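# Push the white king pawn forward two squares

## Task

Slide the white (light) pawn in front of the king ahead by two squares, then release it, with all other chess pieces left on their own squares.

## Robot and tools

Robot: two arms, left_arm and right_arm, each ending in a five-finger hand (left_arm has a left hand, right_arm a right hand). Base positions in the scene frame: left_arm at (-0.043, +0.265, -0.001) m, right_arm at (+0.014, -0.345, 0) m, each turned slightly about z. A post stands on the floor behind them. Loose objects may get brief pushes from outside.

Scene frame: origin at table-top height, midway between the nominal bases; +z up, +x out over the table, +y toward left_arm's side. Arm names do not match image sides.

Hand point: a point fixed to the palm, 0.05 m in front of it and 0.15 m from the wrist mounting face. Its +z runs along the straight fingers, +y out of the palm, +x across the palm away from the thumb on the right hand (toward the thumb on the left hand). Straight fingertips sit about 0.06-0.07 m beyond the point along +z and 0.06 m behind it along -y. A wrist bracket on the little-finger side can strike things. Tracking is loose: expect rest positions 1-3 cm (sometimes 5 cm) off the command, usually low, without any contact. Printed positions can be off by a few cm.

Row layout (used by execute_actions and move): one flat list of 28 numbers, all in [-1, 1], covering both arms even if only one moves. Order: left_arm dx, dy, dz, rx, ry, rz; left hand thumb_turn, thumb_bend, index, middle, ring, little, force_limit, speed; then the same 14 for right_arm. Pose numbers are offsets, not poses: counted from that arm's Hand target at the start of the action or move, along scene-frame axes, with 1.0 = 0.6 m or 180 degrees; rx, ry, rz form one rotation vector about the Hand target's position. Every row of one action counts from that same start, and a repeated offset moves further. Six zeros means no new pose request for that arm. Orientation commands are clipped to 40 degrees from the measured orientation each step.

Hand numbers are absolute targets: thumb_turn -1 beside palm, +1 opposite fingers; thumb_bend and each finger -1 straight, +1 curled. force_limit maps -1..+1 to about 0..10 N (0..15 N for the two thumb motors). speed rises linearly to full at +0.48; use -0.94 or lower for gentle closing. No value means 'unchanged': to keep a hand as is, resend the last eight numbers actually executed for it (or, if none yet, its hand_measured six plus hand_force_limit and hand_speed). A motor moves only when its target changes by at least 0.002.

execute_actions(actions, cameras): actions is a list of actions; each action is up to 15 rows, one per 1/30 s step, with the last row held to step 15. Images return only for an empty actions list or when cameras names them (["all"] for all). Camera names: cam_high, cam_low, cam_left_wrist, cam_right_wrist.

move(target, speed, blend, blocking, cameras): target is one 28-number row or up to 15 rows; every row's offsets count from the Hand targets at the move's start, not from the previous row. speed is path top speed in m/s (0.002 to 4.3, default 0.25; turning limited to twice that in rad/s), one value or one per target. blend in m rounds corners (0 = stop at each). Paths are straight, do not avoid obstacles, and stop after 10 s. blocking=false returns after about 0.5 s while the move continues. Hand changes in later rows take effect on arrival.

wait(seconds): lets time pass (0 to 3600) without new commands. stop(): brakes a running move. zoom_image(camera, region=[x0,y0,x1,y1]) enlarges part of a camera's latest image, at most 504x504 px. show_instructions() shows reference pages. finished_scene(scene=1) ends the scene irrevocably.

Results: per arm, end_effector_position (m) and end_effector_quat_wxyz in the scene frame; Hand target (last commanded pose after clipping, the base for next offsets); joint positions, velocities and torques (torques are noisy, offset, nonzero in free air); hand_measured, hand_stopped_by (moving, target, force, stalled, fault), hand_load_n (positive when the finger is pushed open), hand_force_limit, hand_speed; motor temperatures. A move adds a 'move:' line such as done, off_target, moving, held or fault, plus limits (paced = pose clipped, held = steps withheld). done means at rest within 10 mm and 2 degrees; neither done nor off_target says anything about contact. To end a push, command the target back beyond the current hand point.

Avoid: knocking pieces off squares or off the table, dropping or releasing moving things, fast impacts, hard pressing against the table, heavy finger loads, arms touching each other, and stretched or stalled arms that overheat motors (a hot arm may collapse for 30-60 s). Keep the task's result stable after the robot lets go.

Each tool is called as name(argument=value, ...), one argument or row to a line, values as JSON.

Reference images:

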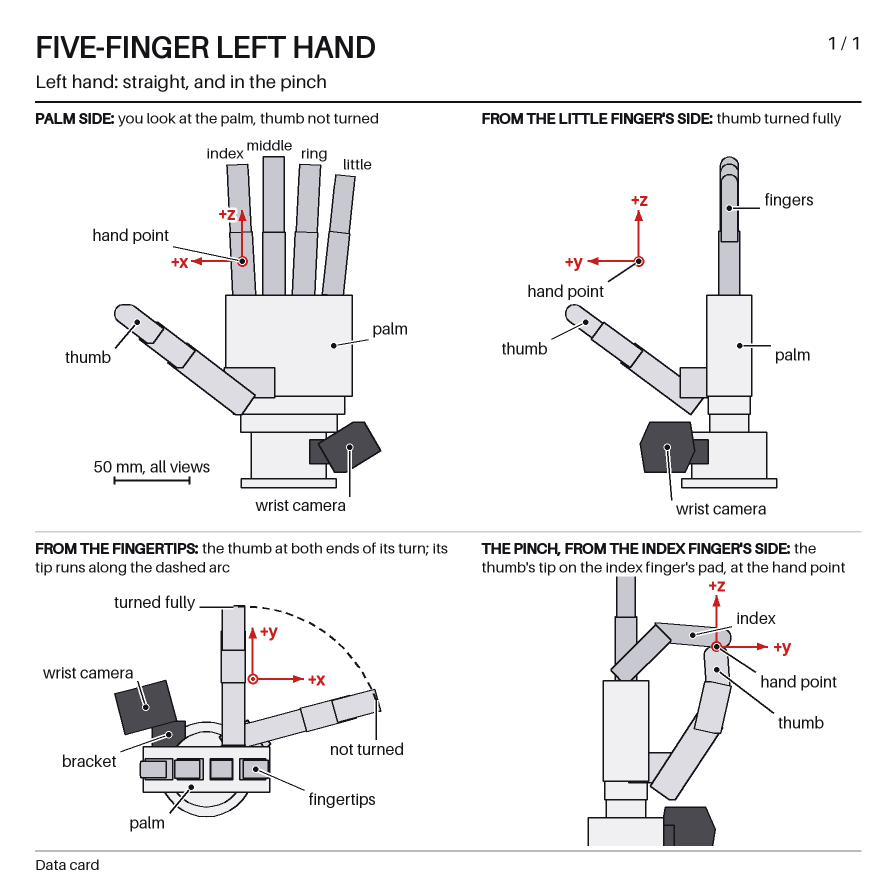

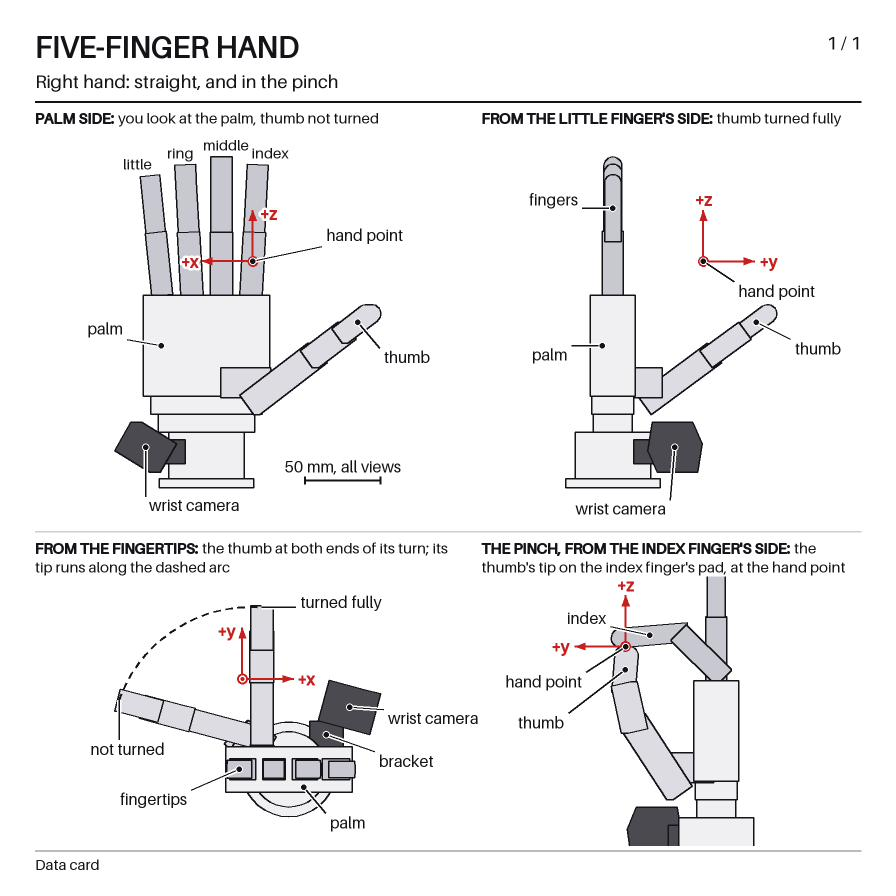

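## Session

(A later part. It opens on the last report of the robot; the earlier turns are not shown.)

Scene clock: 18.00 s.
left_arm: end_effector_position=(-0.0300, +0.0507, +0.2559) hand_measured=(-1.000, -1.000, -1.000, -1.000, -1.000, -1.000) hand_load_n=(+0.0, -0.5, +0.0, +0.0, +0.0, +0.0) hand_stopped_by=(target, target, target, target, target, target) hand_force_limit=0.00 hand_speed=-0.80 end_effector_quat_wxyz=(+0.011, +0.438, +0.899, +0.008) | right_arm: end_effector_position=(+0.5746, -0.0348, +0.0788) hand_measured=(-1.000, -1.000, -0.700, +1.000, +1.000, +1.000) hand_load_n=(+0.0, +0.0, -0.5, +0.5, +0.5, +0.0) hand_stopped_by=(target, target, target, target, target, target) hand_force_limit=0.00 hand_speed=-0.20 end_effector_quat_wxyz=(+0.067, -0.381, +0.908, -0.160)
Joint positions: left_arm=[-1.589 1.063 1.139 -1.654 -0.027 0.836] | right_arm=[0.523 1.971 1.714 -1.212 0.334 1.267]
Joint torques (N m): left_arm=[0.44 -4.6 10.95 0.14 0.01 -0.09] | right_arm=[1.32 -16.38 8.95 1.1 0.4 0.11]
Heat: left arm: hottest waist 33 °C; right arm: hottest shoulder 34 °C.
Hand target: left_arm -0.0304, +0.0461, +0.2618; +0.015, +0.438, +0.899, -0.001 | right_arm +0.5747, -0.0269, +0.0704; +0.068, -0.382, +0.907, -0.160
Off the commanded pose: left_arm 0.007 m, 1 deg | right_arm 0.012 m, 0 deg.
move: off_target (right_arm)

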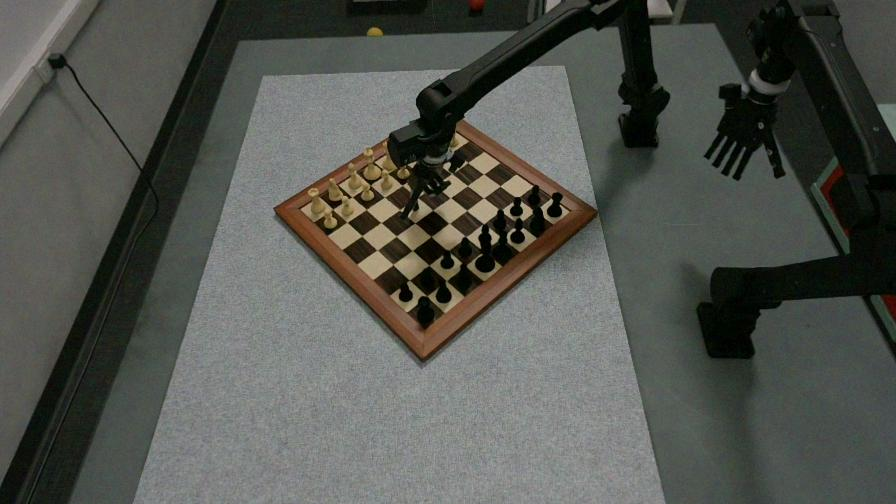

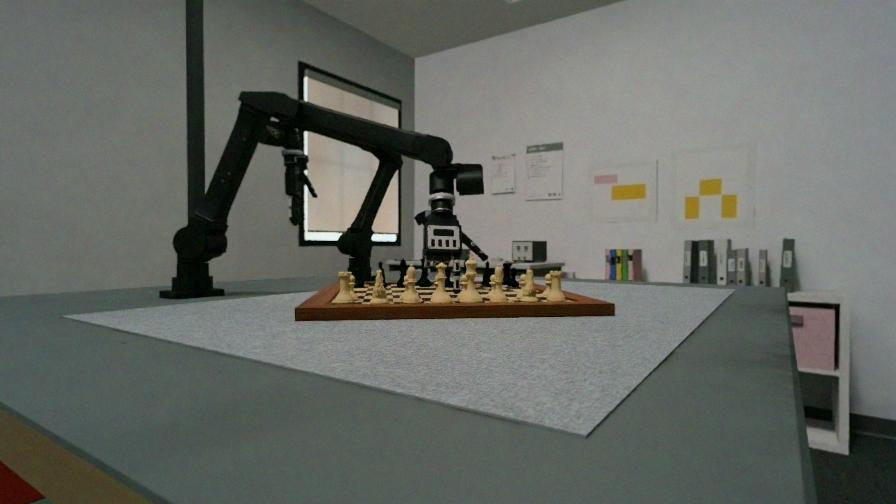

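move(
  target=[
    [0,0,0,0,0,0,-1,-1,-1,-1,-1,-1,0,-0.8,0,0,0.133,0,0,0,-1,-1,-0.7,1,1,1,0,-0.2],
    [0,0,0,0,0,0,-1,-1,-1,-1,-1,-1,0,-0.8,0.157,-0.1735,0.133,0,0,0,-1,-1,-0.7,1,1,1,0,-0.2],
  ],
  speed=0.12,
  blend=0.005,
  cameras=["cam_high","cam_low"],
)

zoom_image(
  camera="cam_high",
  region=[340, 110, 440, 200],
)

zoom_image(
  camera="cam_low",
  region=[400, 220, 520, 320],
)

Scene clock: 22.63 s.
left_arm: end_effector_position=(-0.0300, +0.0507, +0.2559) hand_measured=(-1.000, -1.000, -1.000, -1.000, -1.000, -1.000) hand_load_n=(+0.0, +0.0, +0.0, +0.0, +0.0, +0.0) hand_stopped_by=(target, target, target, target, target, target) hand_force_limit=0.00 hand_speed=-0.80 end_effector_quat_wxyz=(+0.011, +0.438, +0.899, +0.008) | right_arm: end_effector_position=(+0.6577, -0.1328, +0.1399) hand_measured=(-1.000, -1.000, -0.700, +1.000, +1.000, +1.000) hand_load_n=(+0.0, +0.0, +0.0, +0.0, +0.0, +0.0) hand_stopped_by=(target, target, target, target, target, target) hand_force_limit=0.00 hand_speed=-0.20 end_effector_quat_wxyz=(+0.057, -0.382, +0.908, -0.160)
Joint positions: left_arm=[-1.589 1.063 1.139 -1.654 -0.027 0.836] | right_arm=[0.327 2.054 2.008 -1.379 0.31 1.063]
Joint torques (N m): left_arm=[0.38 -4.6 10.93 0.14 0 -0.09] | right_arm=[-0.09 -17.96 13.16 0.36 0.22 0]
Heat: left arm: hottest waist 33 °C; right arm: hottest shoulder 35 °C.
Hand target: left_arm -0.0304, +0.0461, +0.2618; +0.015, +0.438, +0.899, -0.001 | right_arm +0.6690, -0.1311, +0.1501; +0.068, -0.382, +0.907, -0.160
Off the commanded pose: left_arm 0.007 m, 1 deg | right_arm 0.015 m, 1 deg.
move: off_target (right_arm)

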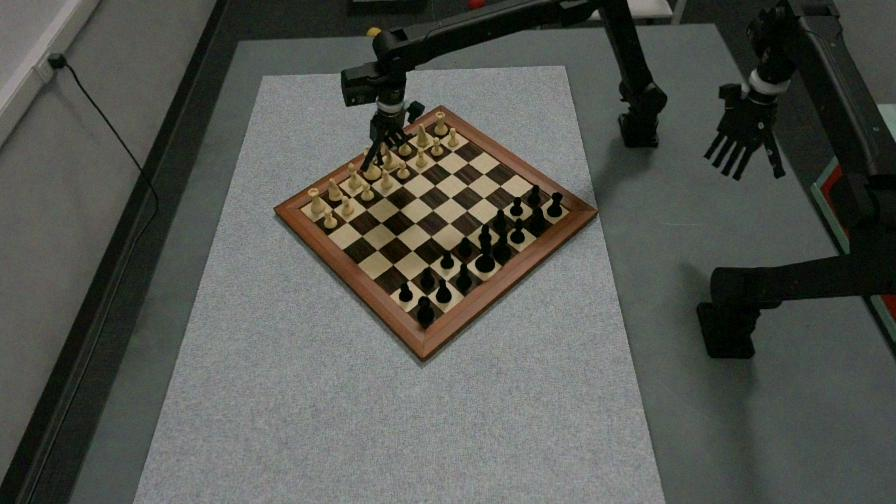

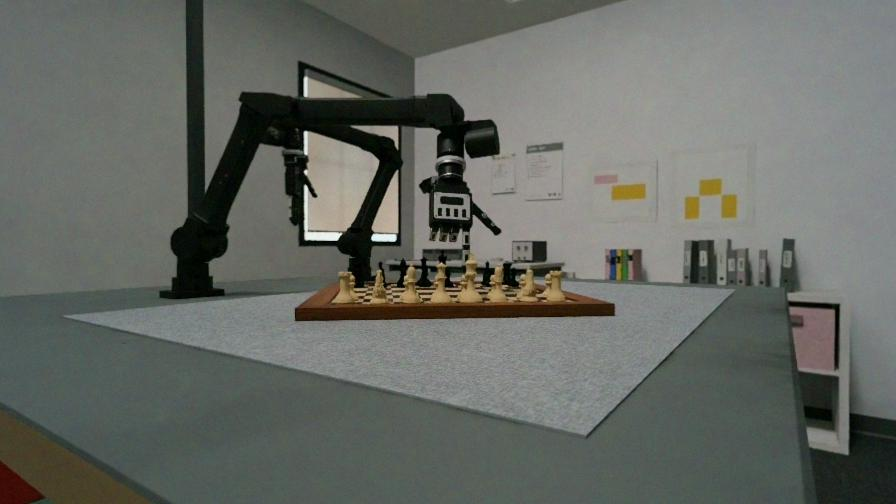

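Scaled by 5.040 from the camera's image (finer frame: 1280x720).

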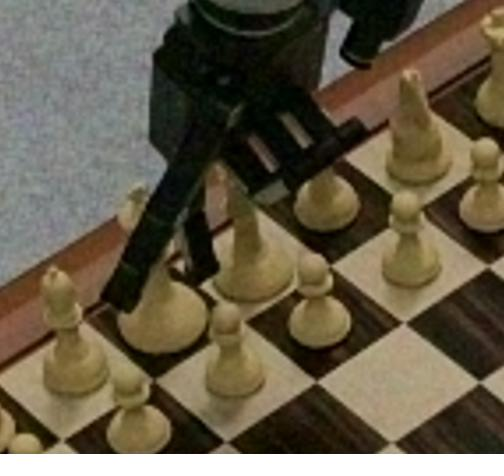

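Scaled by 4.200 from the camera's image (finer frame: 1280x720).

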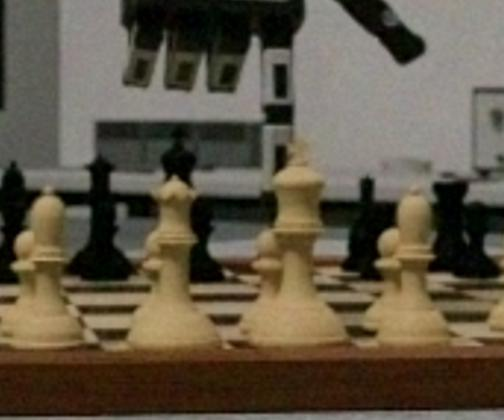

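zoom_image(
  camera="cam_low",
  region=[440, 230, 500, 310],
)

zoom_image(
  camera="cam_high",
  region=[350, 130, 410, 200],
)

Scaled by 6.300 from the camera's image (finer frame: 1280x720).

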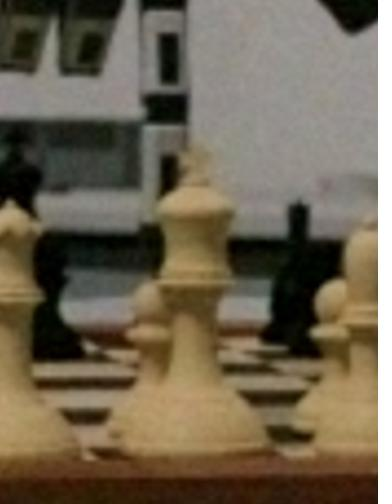

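Scaled by 7.200 from the camera's image (finer frame: 1280x720).

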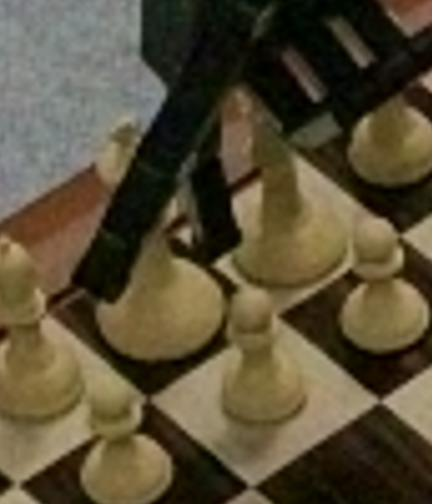

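move(
  target=[0,0,0,0,0,0,-1,-1,-1,-1,-1,-1,0,-0.8,0.0033,-0.0198,-0.0385,0,0,0,-1,-1,-0.7,1,1,1,0,-0.2],
  speed=0.06,
  cameras=["cam_high","cam_low"],
)

zoom_image(
  camera="cam_high",
  region=[350, 130, 410, 200],
)

zoom_image(
  camera="cam_low",
  region=[440, 230, 500, 310],
)

Scene clock: 26.43 s.
left_arm: end_effector_position=(-0.0300, +0.0507, +0.2559) hand_measured=(-1.000, -1.000, -1.000, -1.000, -1.000, -1.000) hand_load_n=(+0.0, +0.0, +0.5, +0.0, +0.0, +0.0) hand_stopped_by=(target, target, target, target, target, target) hand_force_limit=0.00 hand_speed=-0.80 end_effector_quat_wxyz=(+0.011, +0.438, +0.899, +0.008) | right_arm: end_effector_position=(+0.6649, -0.1383, +0.1308) hand_measured=(-1.000, -1.000, -0.700, +1.000, +1.000, +1.000) hand_load_n=(+0.0, +0.0, +0.0, +0.0, +0.5, +0.0) hand_stopped_by=(target, target, target, target, target, target) hand_force_limit=0.00 hand_speed=-0.20 end_effector_quat_wxyz=(+0.066, -0.384, +0.907, -0.161)
Joint positions: left_arm=[-1.589 1.063 1.139 -1.654 -0.027 0.836] | right_arm=[0.315 2.056 1.987 -1.333 0.307 1.044]
Joint torques (N m): left_arm=[0.38 -4.6 10.93 0.2 0 -0.09] | right_arm=[-0.56 -18.26 9.74 1.13 0.22 -0.03]
Heat: left arm: hottest waist 33 °C; right arm: hottest shoulder 35 °C.
Hand target: left_arm -0.0304, +0.0461, +0.2618; +0.015, +0.438, +0.899, -0.001 | right_arm +0.6709, -0.1429, +0.1271; +0.068, -0.382, +0.907, -0.160
Off the commanded pose: left_arm 0.007 m, 1 deg | right_arm 0.009 m, 0 deg.
move: done

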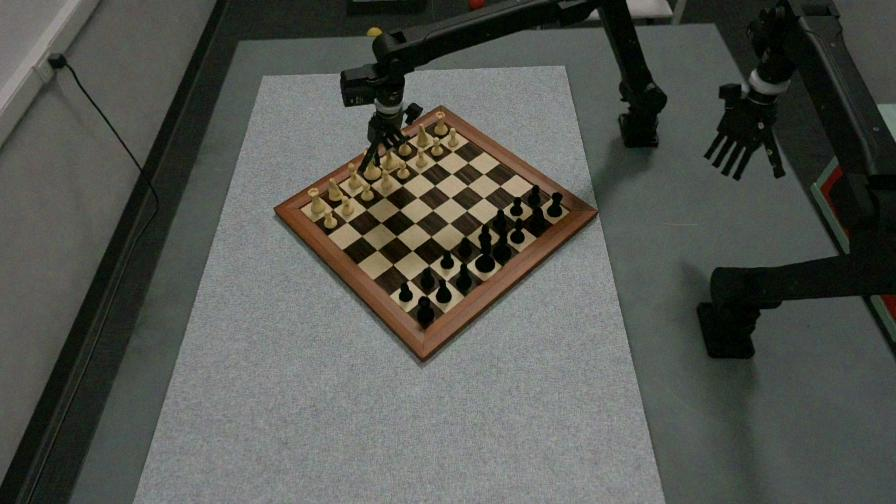

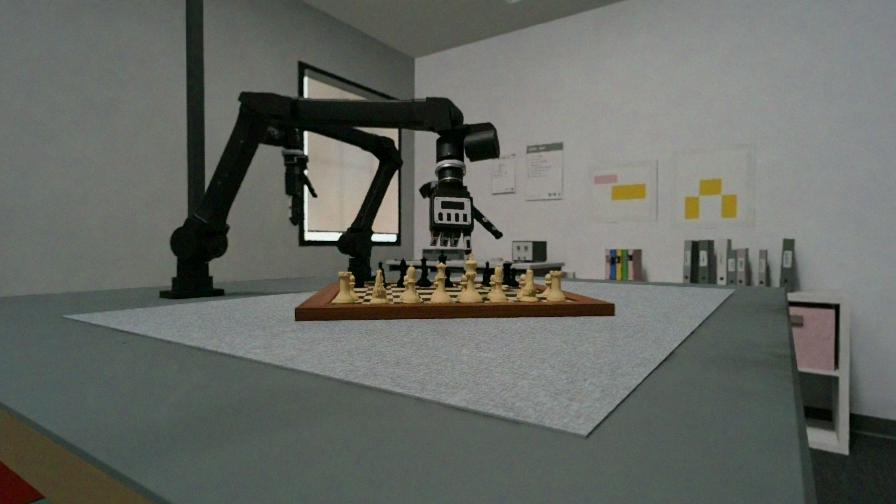

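Scaled by 7.200 from the camera's image (finer frame: 1280x720).

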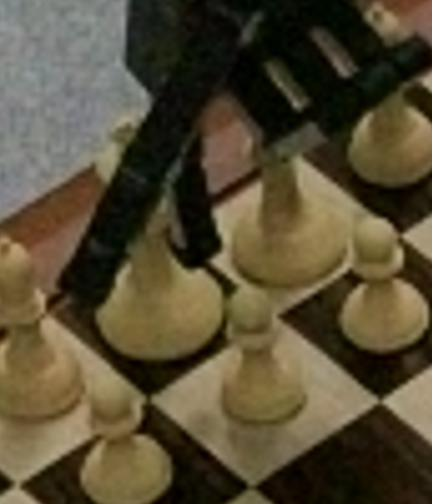

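Scaled by 6.300 from the camera's image (finer frame: 1280x720).

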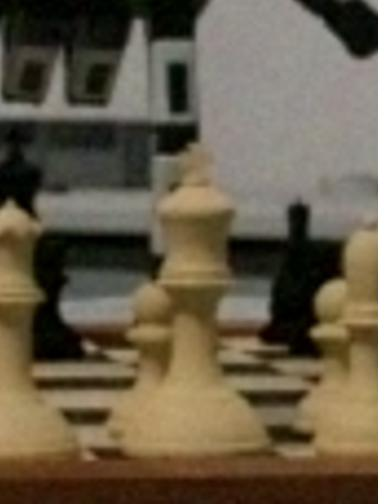

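move(
  target=[0,0,0,0,0,0,-1,-1,-1,-1,-1,-1,0,-0.8,0.001,-0.003,-0.045,0,0,0,-1,-1,-0.7,1,1,1,0,-0.2],
  speed=0.05,
  cameras=["cam_high","cam_low"],
)

zoom_image(
  camera="cam_high",
  region=[350, 130, 410, 200],
)

zoom_image(
  camera="cam_low",
  region=[440, 230, 500, 310],
)

Scene clock: 27.77 s.
left_arm: end_effector_position=(-0.0300, +0.0507, +0.2559) hand_measured=(-1.000, -1.000, -1.000, -1.000, -1.000, -1.000) hand_load_n=(+0.0, +0.0, +0.0, +0.0, +0.0, +0.0) hand_stopped_by=(target, target, target, target, target, target) hand_force_limit=0.00 hand_speed=-0.80 end_effector_quat_wxyz=(+0.011, +0.438, +0.899, +0.008) | right_arm: end_effector_position=(+0.6652, -0.1389, +0.1038) hand_measured=(-1.000, -1.000, -0.700, +1.000, +1.000, +1.000) hand_load_n=(+0.0, +0.0, +0.0, +0.0, +0.0, +0.0) hand_stopped_by=(target, target, target, target, target, target) hand_force_limit=0.00 hand_speed=-0.20 end_effector_quat_wxyz=(+0.066, -0.385, +0.907, -0.161)
Joint positions: left_arm=[-1.589 1.063 1.139 -1.654 -0.027 0.836] | right_arm=[0.314 2.065 1.93 -1.266 0.306 1.041]
Joint torques (N m): left_arm=[0.5 -4.54 10.93 0.17 0 -0.1] | right_arm=[-0.79 -18.32 9.62 1.13 0.22 -0.03]
Heat: left arm: hottest waist 33 °C; right arm: hottest shoulder 35 °C.
Hand target: left_arm -0.0304, +0.0461, +0.2618; +0.015, +0.438, +0.899, -0.001 | right_arm +0.6714, -0.1447, +0.1000; +0.068, -0.382, +0.907, -0.160
Off the commanded pose: left_arm 0.007 m, 1 deg | right_arm 0.009 m, 0 deg.
move: done

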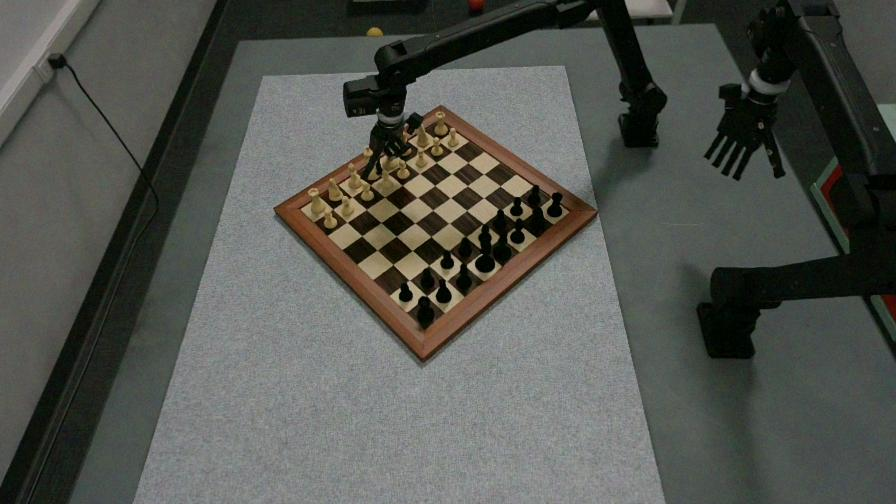

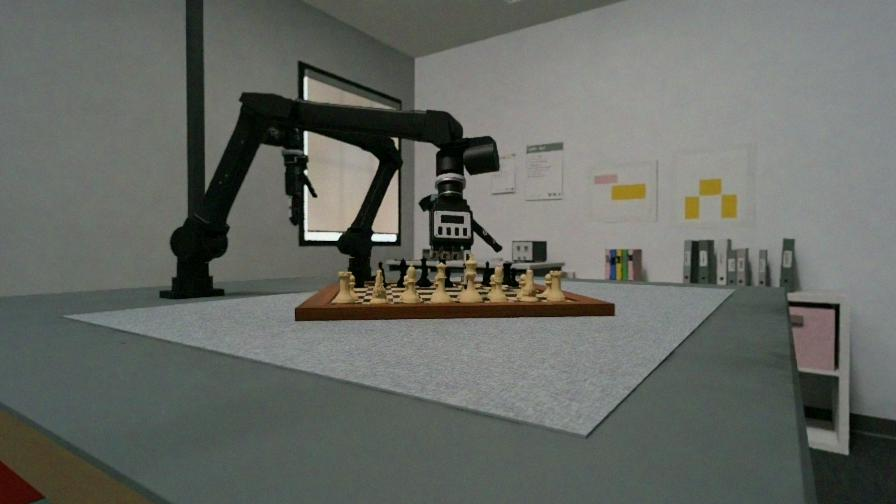

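Scaled by 7.200 from the camera's image (finer frame: 1280x720).

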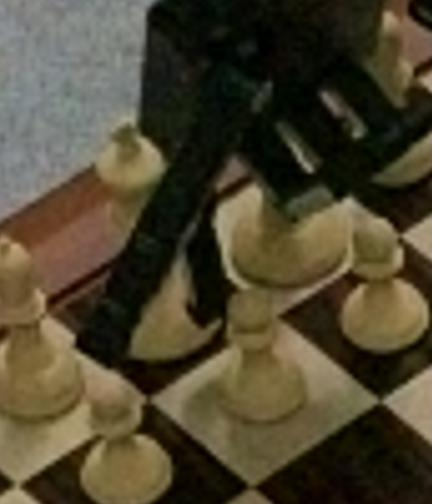

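Scaled by 6.300 from the camera's image (finer frame: 1280x720).

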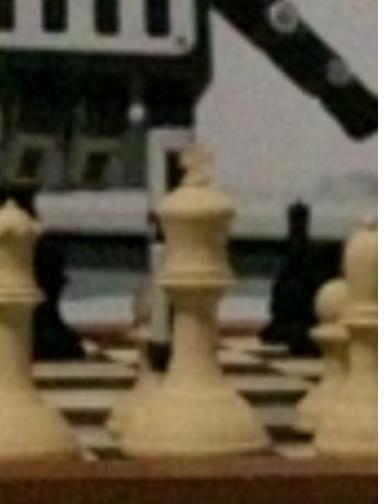

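move(
  target=[0,0,0,0,0,0,-1,-1,-1,-1,-1,-1,0,-0.8,0,-0.007,0,0,0,0,-1,-1,-0.7,1,1,1,0,-0.2],
  speed=0.03,
  cameras=["cam_high","cam_low","cam_right_wrist"],
)

zoom_image(
  camera="cam_high",
  region=[350, 130, 410, 200],
)

zoom_image(
  camera="cam_low",
  region=[440, 230, 500, 310],
)

Scene clock: 29.67 s.
left_arm: end_effector_position=(-0.0300, +0.0507, +0.2559) hand_measured=(-1.000, -1.000, -1.000, -1.000, -1.000, -1.000) hand_load_n=(+0.0, +0.0, +0.0, +0.0, +0.0, +0.0) hand_stopped_by=(target, target, target, target, target, target) hand_force_limit=0.00 hand_speed=-0.80 end_effector_quat_wxyz=(+0.011, +0.438, +0.899, +0.008) | right_arm: end_effector_position=(+0.6655, -0.1430, +0.1017) hand_measured=(-1.000, -1.000, -0.700, +1.000, +1.000, +1.000) hand_load_n=(+0.0, +0.0, +0.0, +0.0, +0.0, +0.5) hand_stopped_by=(target, target, target, target, target, target) hand_force_limit=0.00 hand_speed=-0.20 end_effector_quat_wxyz=(+0.064, -0.385, +0.907, -0.161)
Joint positions: left_arm=[-1.589 1.063 1.139 -1.654 -0.027 0.836] | right_arm=[0.308 2.065 1.925 -1.262 0.305 1.035]
Joint torques (N m): left_arm=[0.44 -4.54 10.92 0.14 0.01 -0.09] | right_arm=[-0.85 -18.61 9.58 1.05 0.22 -0.03]
Heat: left arm: hottest waist 33 °C; right arm: hottest shoulder 35 °C.
Hand target: left_arm -0.0304, +0.0461, +0.2618; +0.015, +0.438, +0.899, -0.001 | right_arm +0.6715, -0.1489, +0.1000; +0.068, -0.382, +0.907, -0.160
Off the commanded pose: left_arm 0.007 m, 1 deg | right_arm 0.009 m, 0 deg.
move: done

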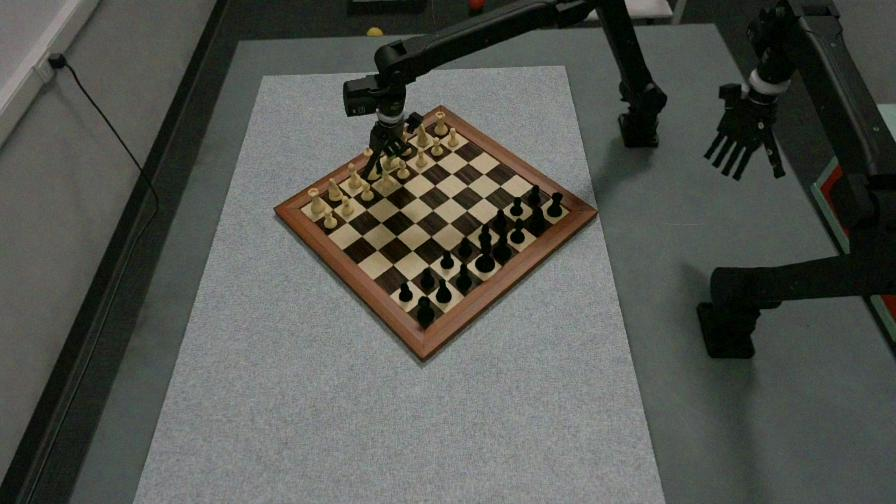

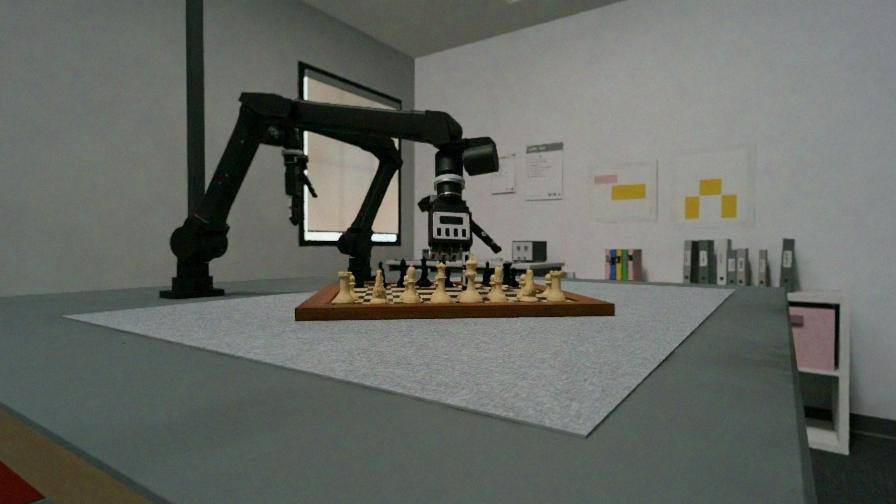

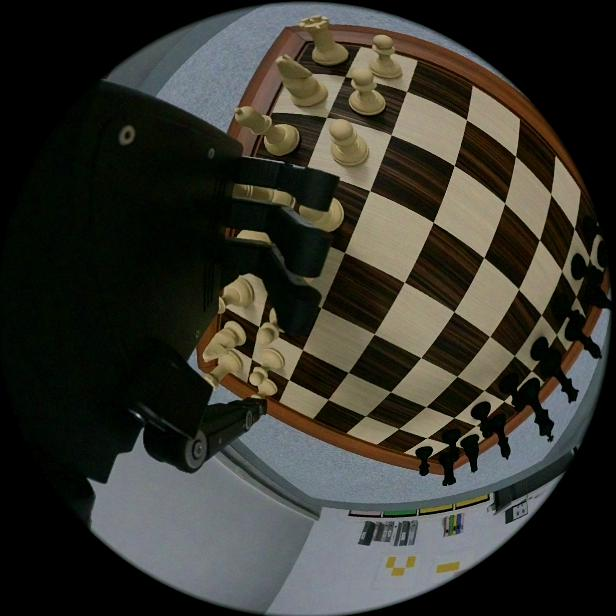

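Scaled by 7.200 from the camera's image (finer frame: 1280x720).

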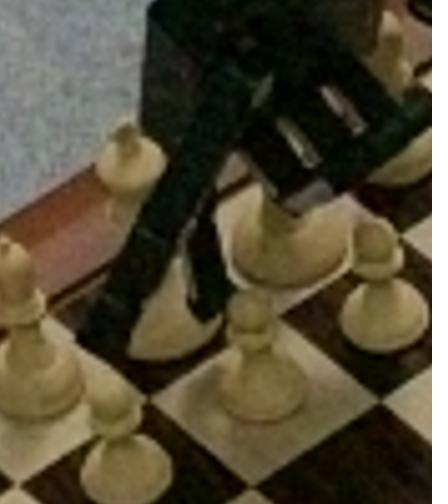

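Scaled by 6.300 from the camera's image (finer frame: 1280x720).

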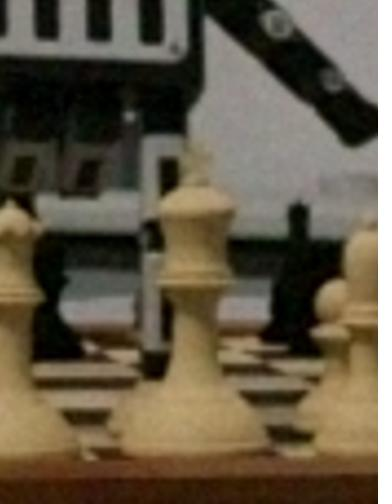

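move(
  target=[0,0,0,0,0,0,-1,-1,-1,-1,-1,-1,0,-0.8,0.003,0.0015,-0.0185,0,0,0,-1,-1,-0.7,1,1,1,0,-0.2],
  speed=0.03,
  cameras=["cam_high","cam_low"],
)

zoom_image(
  camera="cam_high",
  region=[350, 130, 410, 200],
)

zoom_image(
  camera="cam_low",
  region=[440, 230, 500, 310],
)

Scene clock: 31.17 s.
left_arm: end_effector_position=(-0.0300, +0.0507, +0.2559) hand_measured=(-1.000, -1.000, -1.000, -1.000, -1.000, -1.000) hand_load_n=(+0.0, +0.0, +0.0, -0.5, +0.0, +0.0) hand_stopped_by=(target, target, target, target, target, target) hand_force_limit=0.00 hand_speed=-0.80 end_effector_quat_wxyz=(+0.011, +0.438, +0.899, +0.008) | right_arm: end_effector_position=(+0.6676, -0.1427, +0.0943) hand_measured=(-1.000, -1.000, -0.700, +1.000, +1.000, +1.000) hand_load_n=(+0.0, +0.0, +0.0, +0.0, +0.0, +0.0) hand_stopped_by=(target, target, target, target, target, target) hand_force_limit=0.00 hand_speed=-0.20 end_effector_quat_wxyz=(+0.067, -0.384, +0.907, -0.161)
Joint positions: left_arm=[-1.589 1.063 1.139 -1.654 -0.027 0.836] | right_arm=[0.308 2.071 1.913 -1.239 0.305 1.034]
Joint torques (N m): left_arm=[0.44 -4.6 10.95 0.14 0 -0.09] | right_arm=[-0.67 -18.2 9.57 1.16 0.22 -0.02]
Motor temperatures (°C): left_arm=[33 26 29 29 26 25] | right_arm=[31 35 32 27 30 33]
Heat: left arm: hottest waist 33 °C; right arm: hottest shoulder 35 °C.
Hand target: left_arm -0.0304, +0.0461, +0.2618; +0.015, +0.438, +0.899, -0.001 | right_arm +0.6733, -0.1480, +0.0889; +0.068, -0.382, +0.907, -0.160
Off the commanded pose: left_arm 0.007 m, 1 deg | right_arm 0.009 m, 0 deg.
move: done

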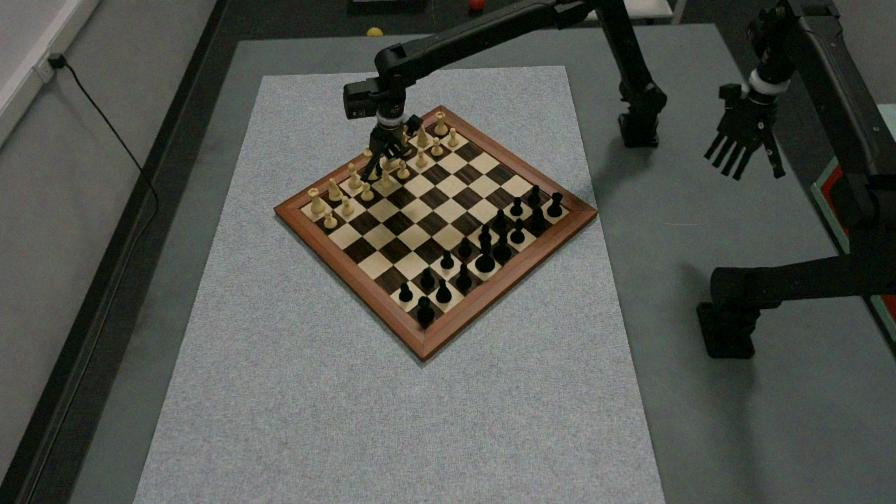

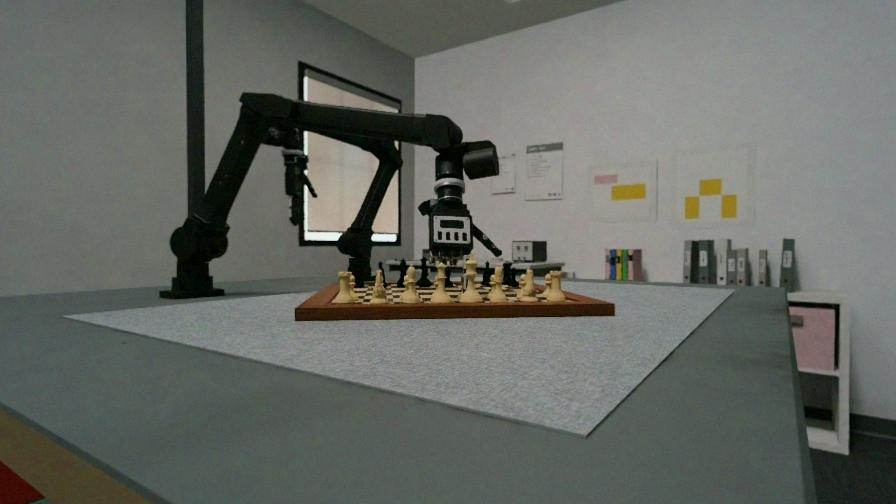

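Scaled by 7.200 from the camera's image (finer frame: 1280x720).

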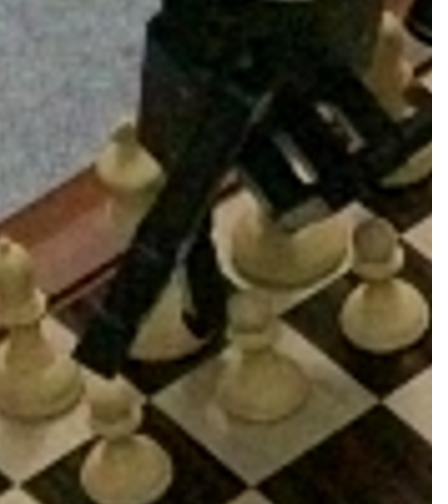

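Scaled by 6.300 from the camera's image (finer frame: 1280x720).

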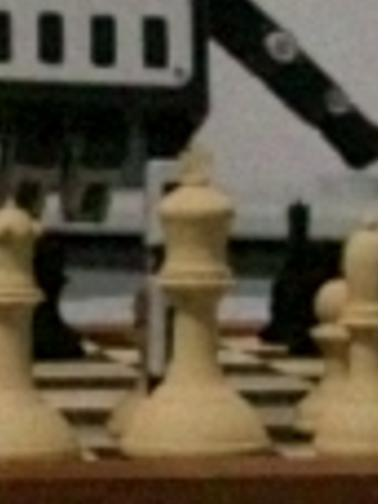

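move(
  target=[0,0,0,0,0,0,-1,-1,-1,-1,-1,-1,0,-0.8,0.0005,-0.0005,-0.009,0,0,0,-1,-1,-0.7,1,1,1,0,-0.2],
  speed=0.03,
  cameras=["cam_high","cam_low"],
)

zoom_image(
  camera="cam_high",
  region=[360, 145, 400, 190],
)

zoom_image(
  camera="cam_low",
  region=[440, 260, 490, 310],
)

Scene clock: 31.97 s.
left_arm: end_effector_position=(-0.0300, +0.0507, +0.2559) hand_measured=(-1.000, -1.000, -1.000, -1.000, -1.000, -1.000) hand_load_n=(+0.0, -0.5, +0.0, +0.0, +0.0, +0.0) hand_stopped_by=(target, target, target, target, target, target) hand_force_limit=0.00 hand_speed=-0.80 end_effector_quat_wxyz=(+0.011, +0.438, +0.899, +0.008) | right_arm: end_effector_position=(+0.6678, -0.1426, +0.0887) hand_measured=(-1.000, -1.000, -0.700, +1.000, +1.000, +1.000) hand_load_n=(+0.0, +0.0, +0.0, +0.5, +0.0, +0.0) hand_stopped_by=(target, target, target, target, target, target) hand_force_limit=0.00 hand_speed=-0.20 end_effector_quat_wxyz=(+0.067, -0.384, +0.907, -0.161)
Joint positions: left_arm=[-1.589 1.063 1.139 -1.654 -0.027 0.836] | right_arm=[0.308 2.074 1.904 -1.227 0.305 1.034]
Joint torques (N m): left_arm=[0.5 -4.48 10.96 0.14 0 -0.09] | right_arm=[-0.67 -18.2 9.57 1.13 0.22 -0.02]
Heat: left arm: hottest waist 33 °C; right arm: hottest shoulder 35 °C.
Hand target: left_arm -0.0304, +0.0461, +0.2618; +0.015, +0.438, +0.899, -0.001 | right_arm +0.6735, -0.1483, +0.0833; +0.067, -0.382, +0.907, -0.160
Off the commanded pose: left_arm 0.007 m, 1 deg | right_arm 0.010 m, 0 deg.
move: done

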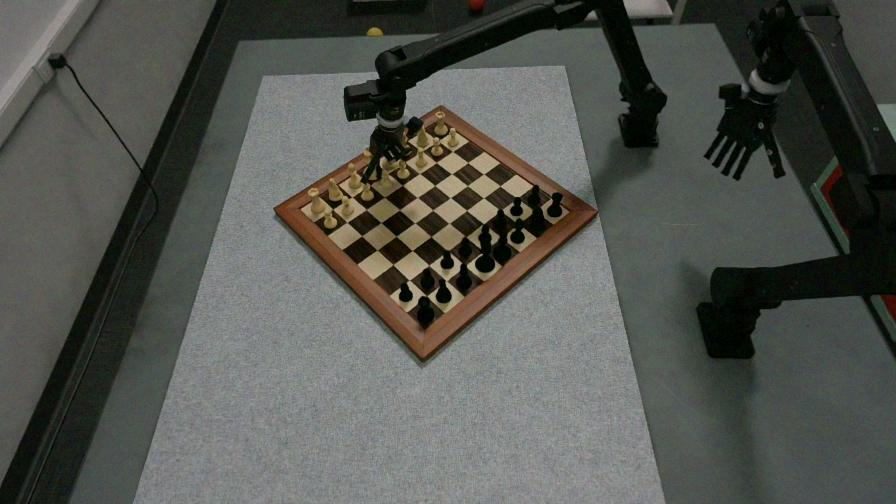

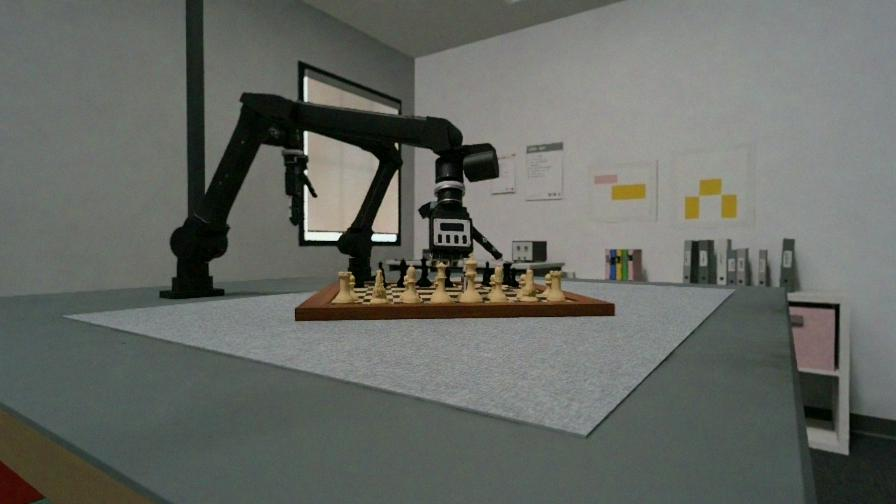

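Scaled by 11.200 from the camera's image (finer frame: 1280x720).

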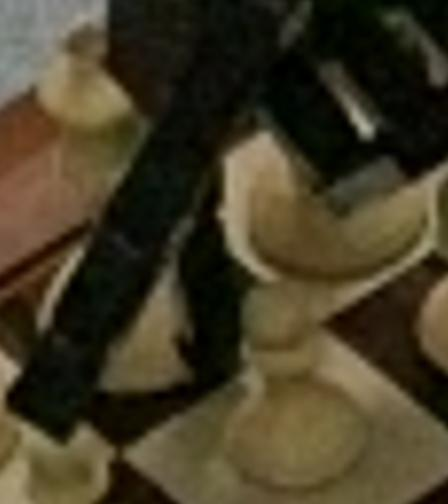

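Scaled by 10.080 from the camera's image (finer frame: 1280x720).

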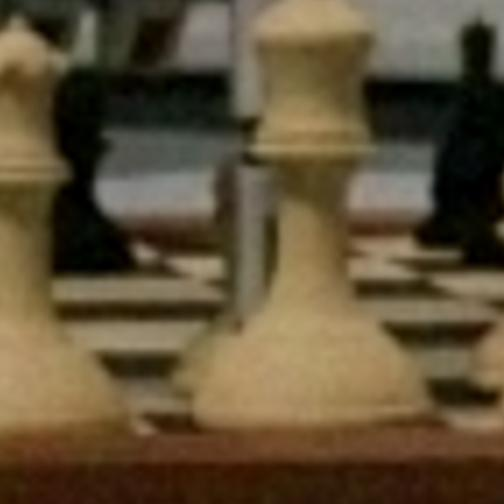

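move(
  target=[0,0,0,0,0,0,-1,-1,-1,-1,-1,-1,0,-0.8,-0.0174,0.018,0,0,0,0,-1,-1,-0.7,1,1,1,0,-0.2],
  speed=0.03,
  cameras=["cam_high","cam_low"],
)

zoom_image(
  camera="cam_high",
  region=[350, 130, 420, 210],
)

zoom_image(
  camera="cam_low",
  region=[440, 250, 500, 310],
)

Scene clock: 33.40 s.
left_arm: end_effector_position=(-0.0300, +0.0507, +0.2559) hand_measured=(-1.000, -1.000, -1.000, -1.000, -1.000, -1.000) hand_load_n=(+0.0, +0.0, +0.0, -0.5, +0.0, +0.0) hand_stopped_by=(target, target, target, target, target, target) hand_force_limit=0.00 hand_speed=-0.80 end_effector_quat_wxyz=(+0.011, +0.438, +0.899, +0.008) | right_arm: end_effector_position=(+0.6633, -0.1439, +0.0806) hand_measured=(-1.000, -1.000, -0.700, +1.000, +1.000, +1.000) hand_load_n=(+0.0, +0.0, +0.0, +0.0, +0.0, +0.0) hand_stopped_by=(target, target, target, target, target, target) hand_force_limit=0.00 hand_speed=-0.20 end_effector_quat_wxyz=(+0.061, -0.383, +0.908, -0.160)
Joint positions: left_arm=[-1.589 1.063 1.139 -1.654 -0.027 0.836] | right_arm=[0.308 2.074 1.884 -1.22 0.305 1.04]
Joint torques (N m): left_arm=[0.38 -4.6 10.96 0.16 0 -0.09] | right_arm=[1.08 -19.66 8.72 1.06 0.34 0.11]
Heat: left arm: hottest waist 33 °C; right arm: hottest shoulder 35 °C.
Hand target: left_arm -0.0304, +0.0461, +0.2618; +0.015, +0.438, +0.899, -0.001 | right_arm +0.6632, -0.1374, +0.0835; +0.068, -0.383, +0.907, -0.160
Off the commanded pose: left_arm 0.007 m, 1 deg | right_arm 0.007 m, 1 deg.
move: done

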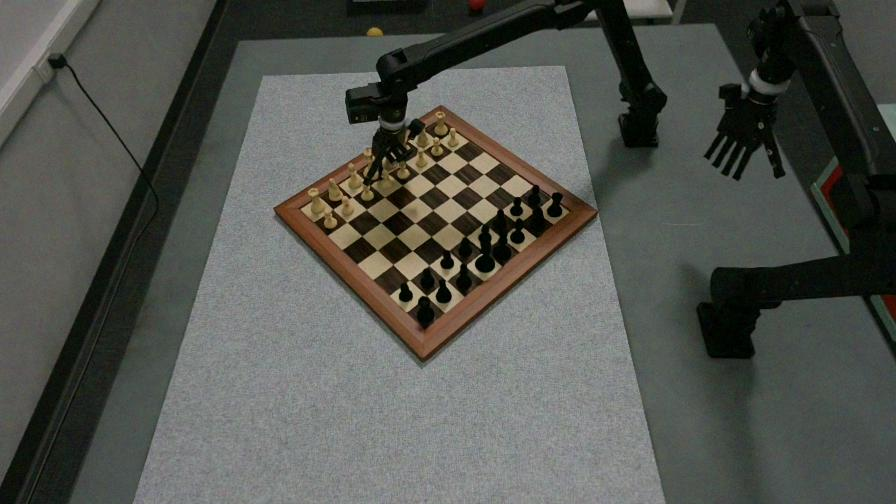

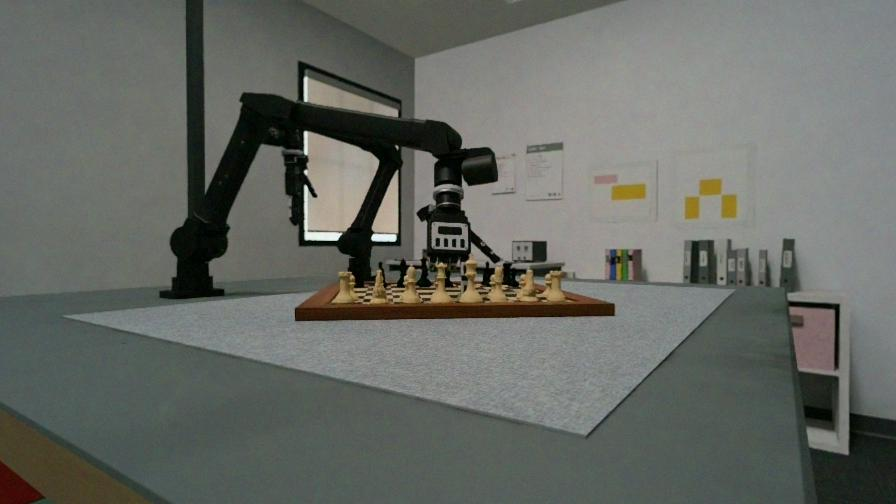

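Scaled by 6.300 from the camera's image (finer frame: 1280x720).

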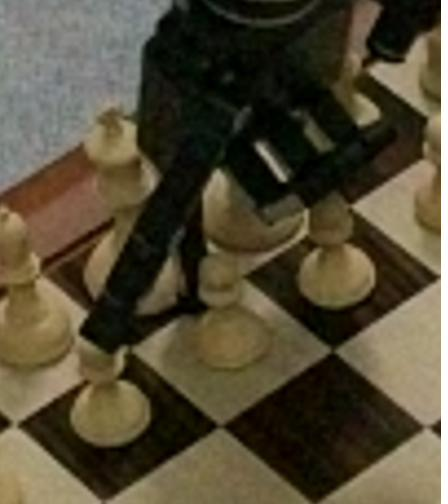

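Scaled by 8.400 from the camera's image (finer frame: 1280x720).

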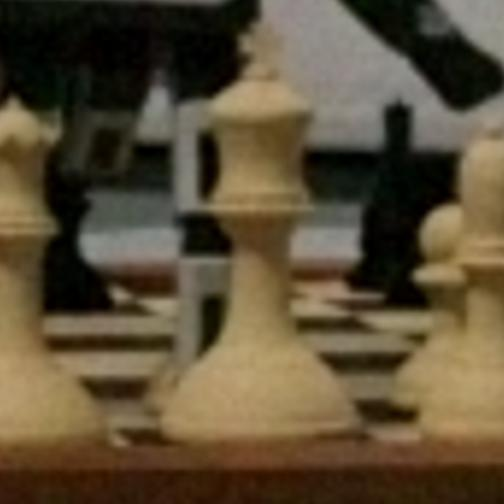

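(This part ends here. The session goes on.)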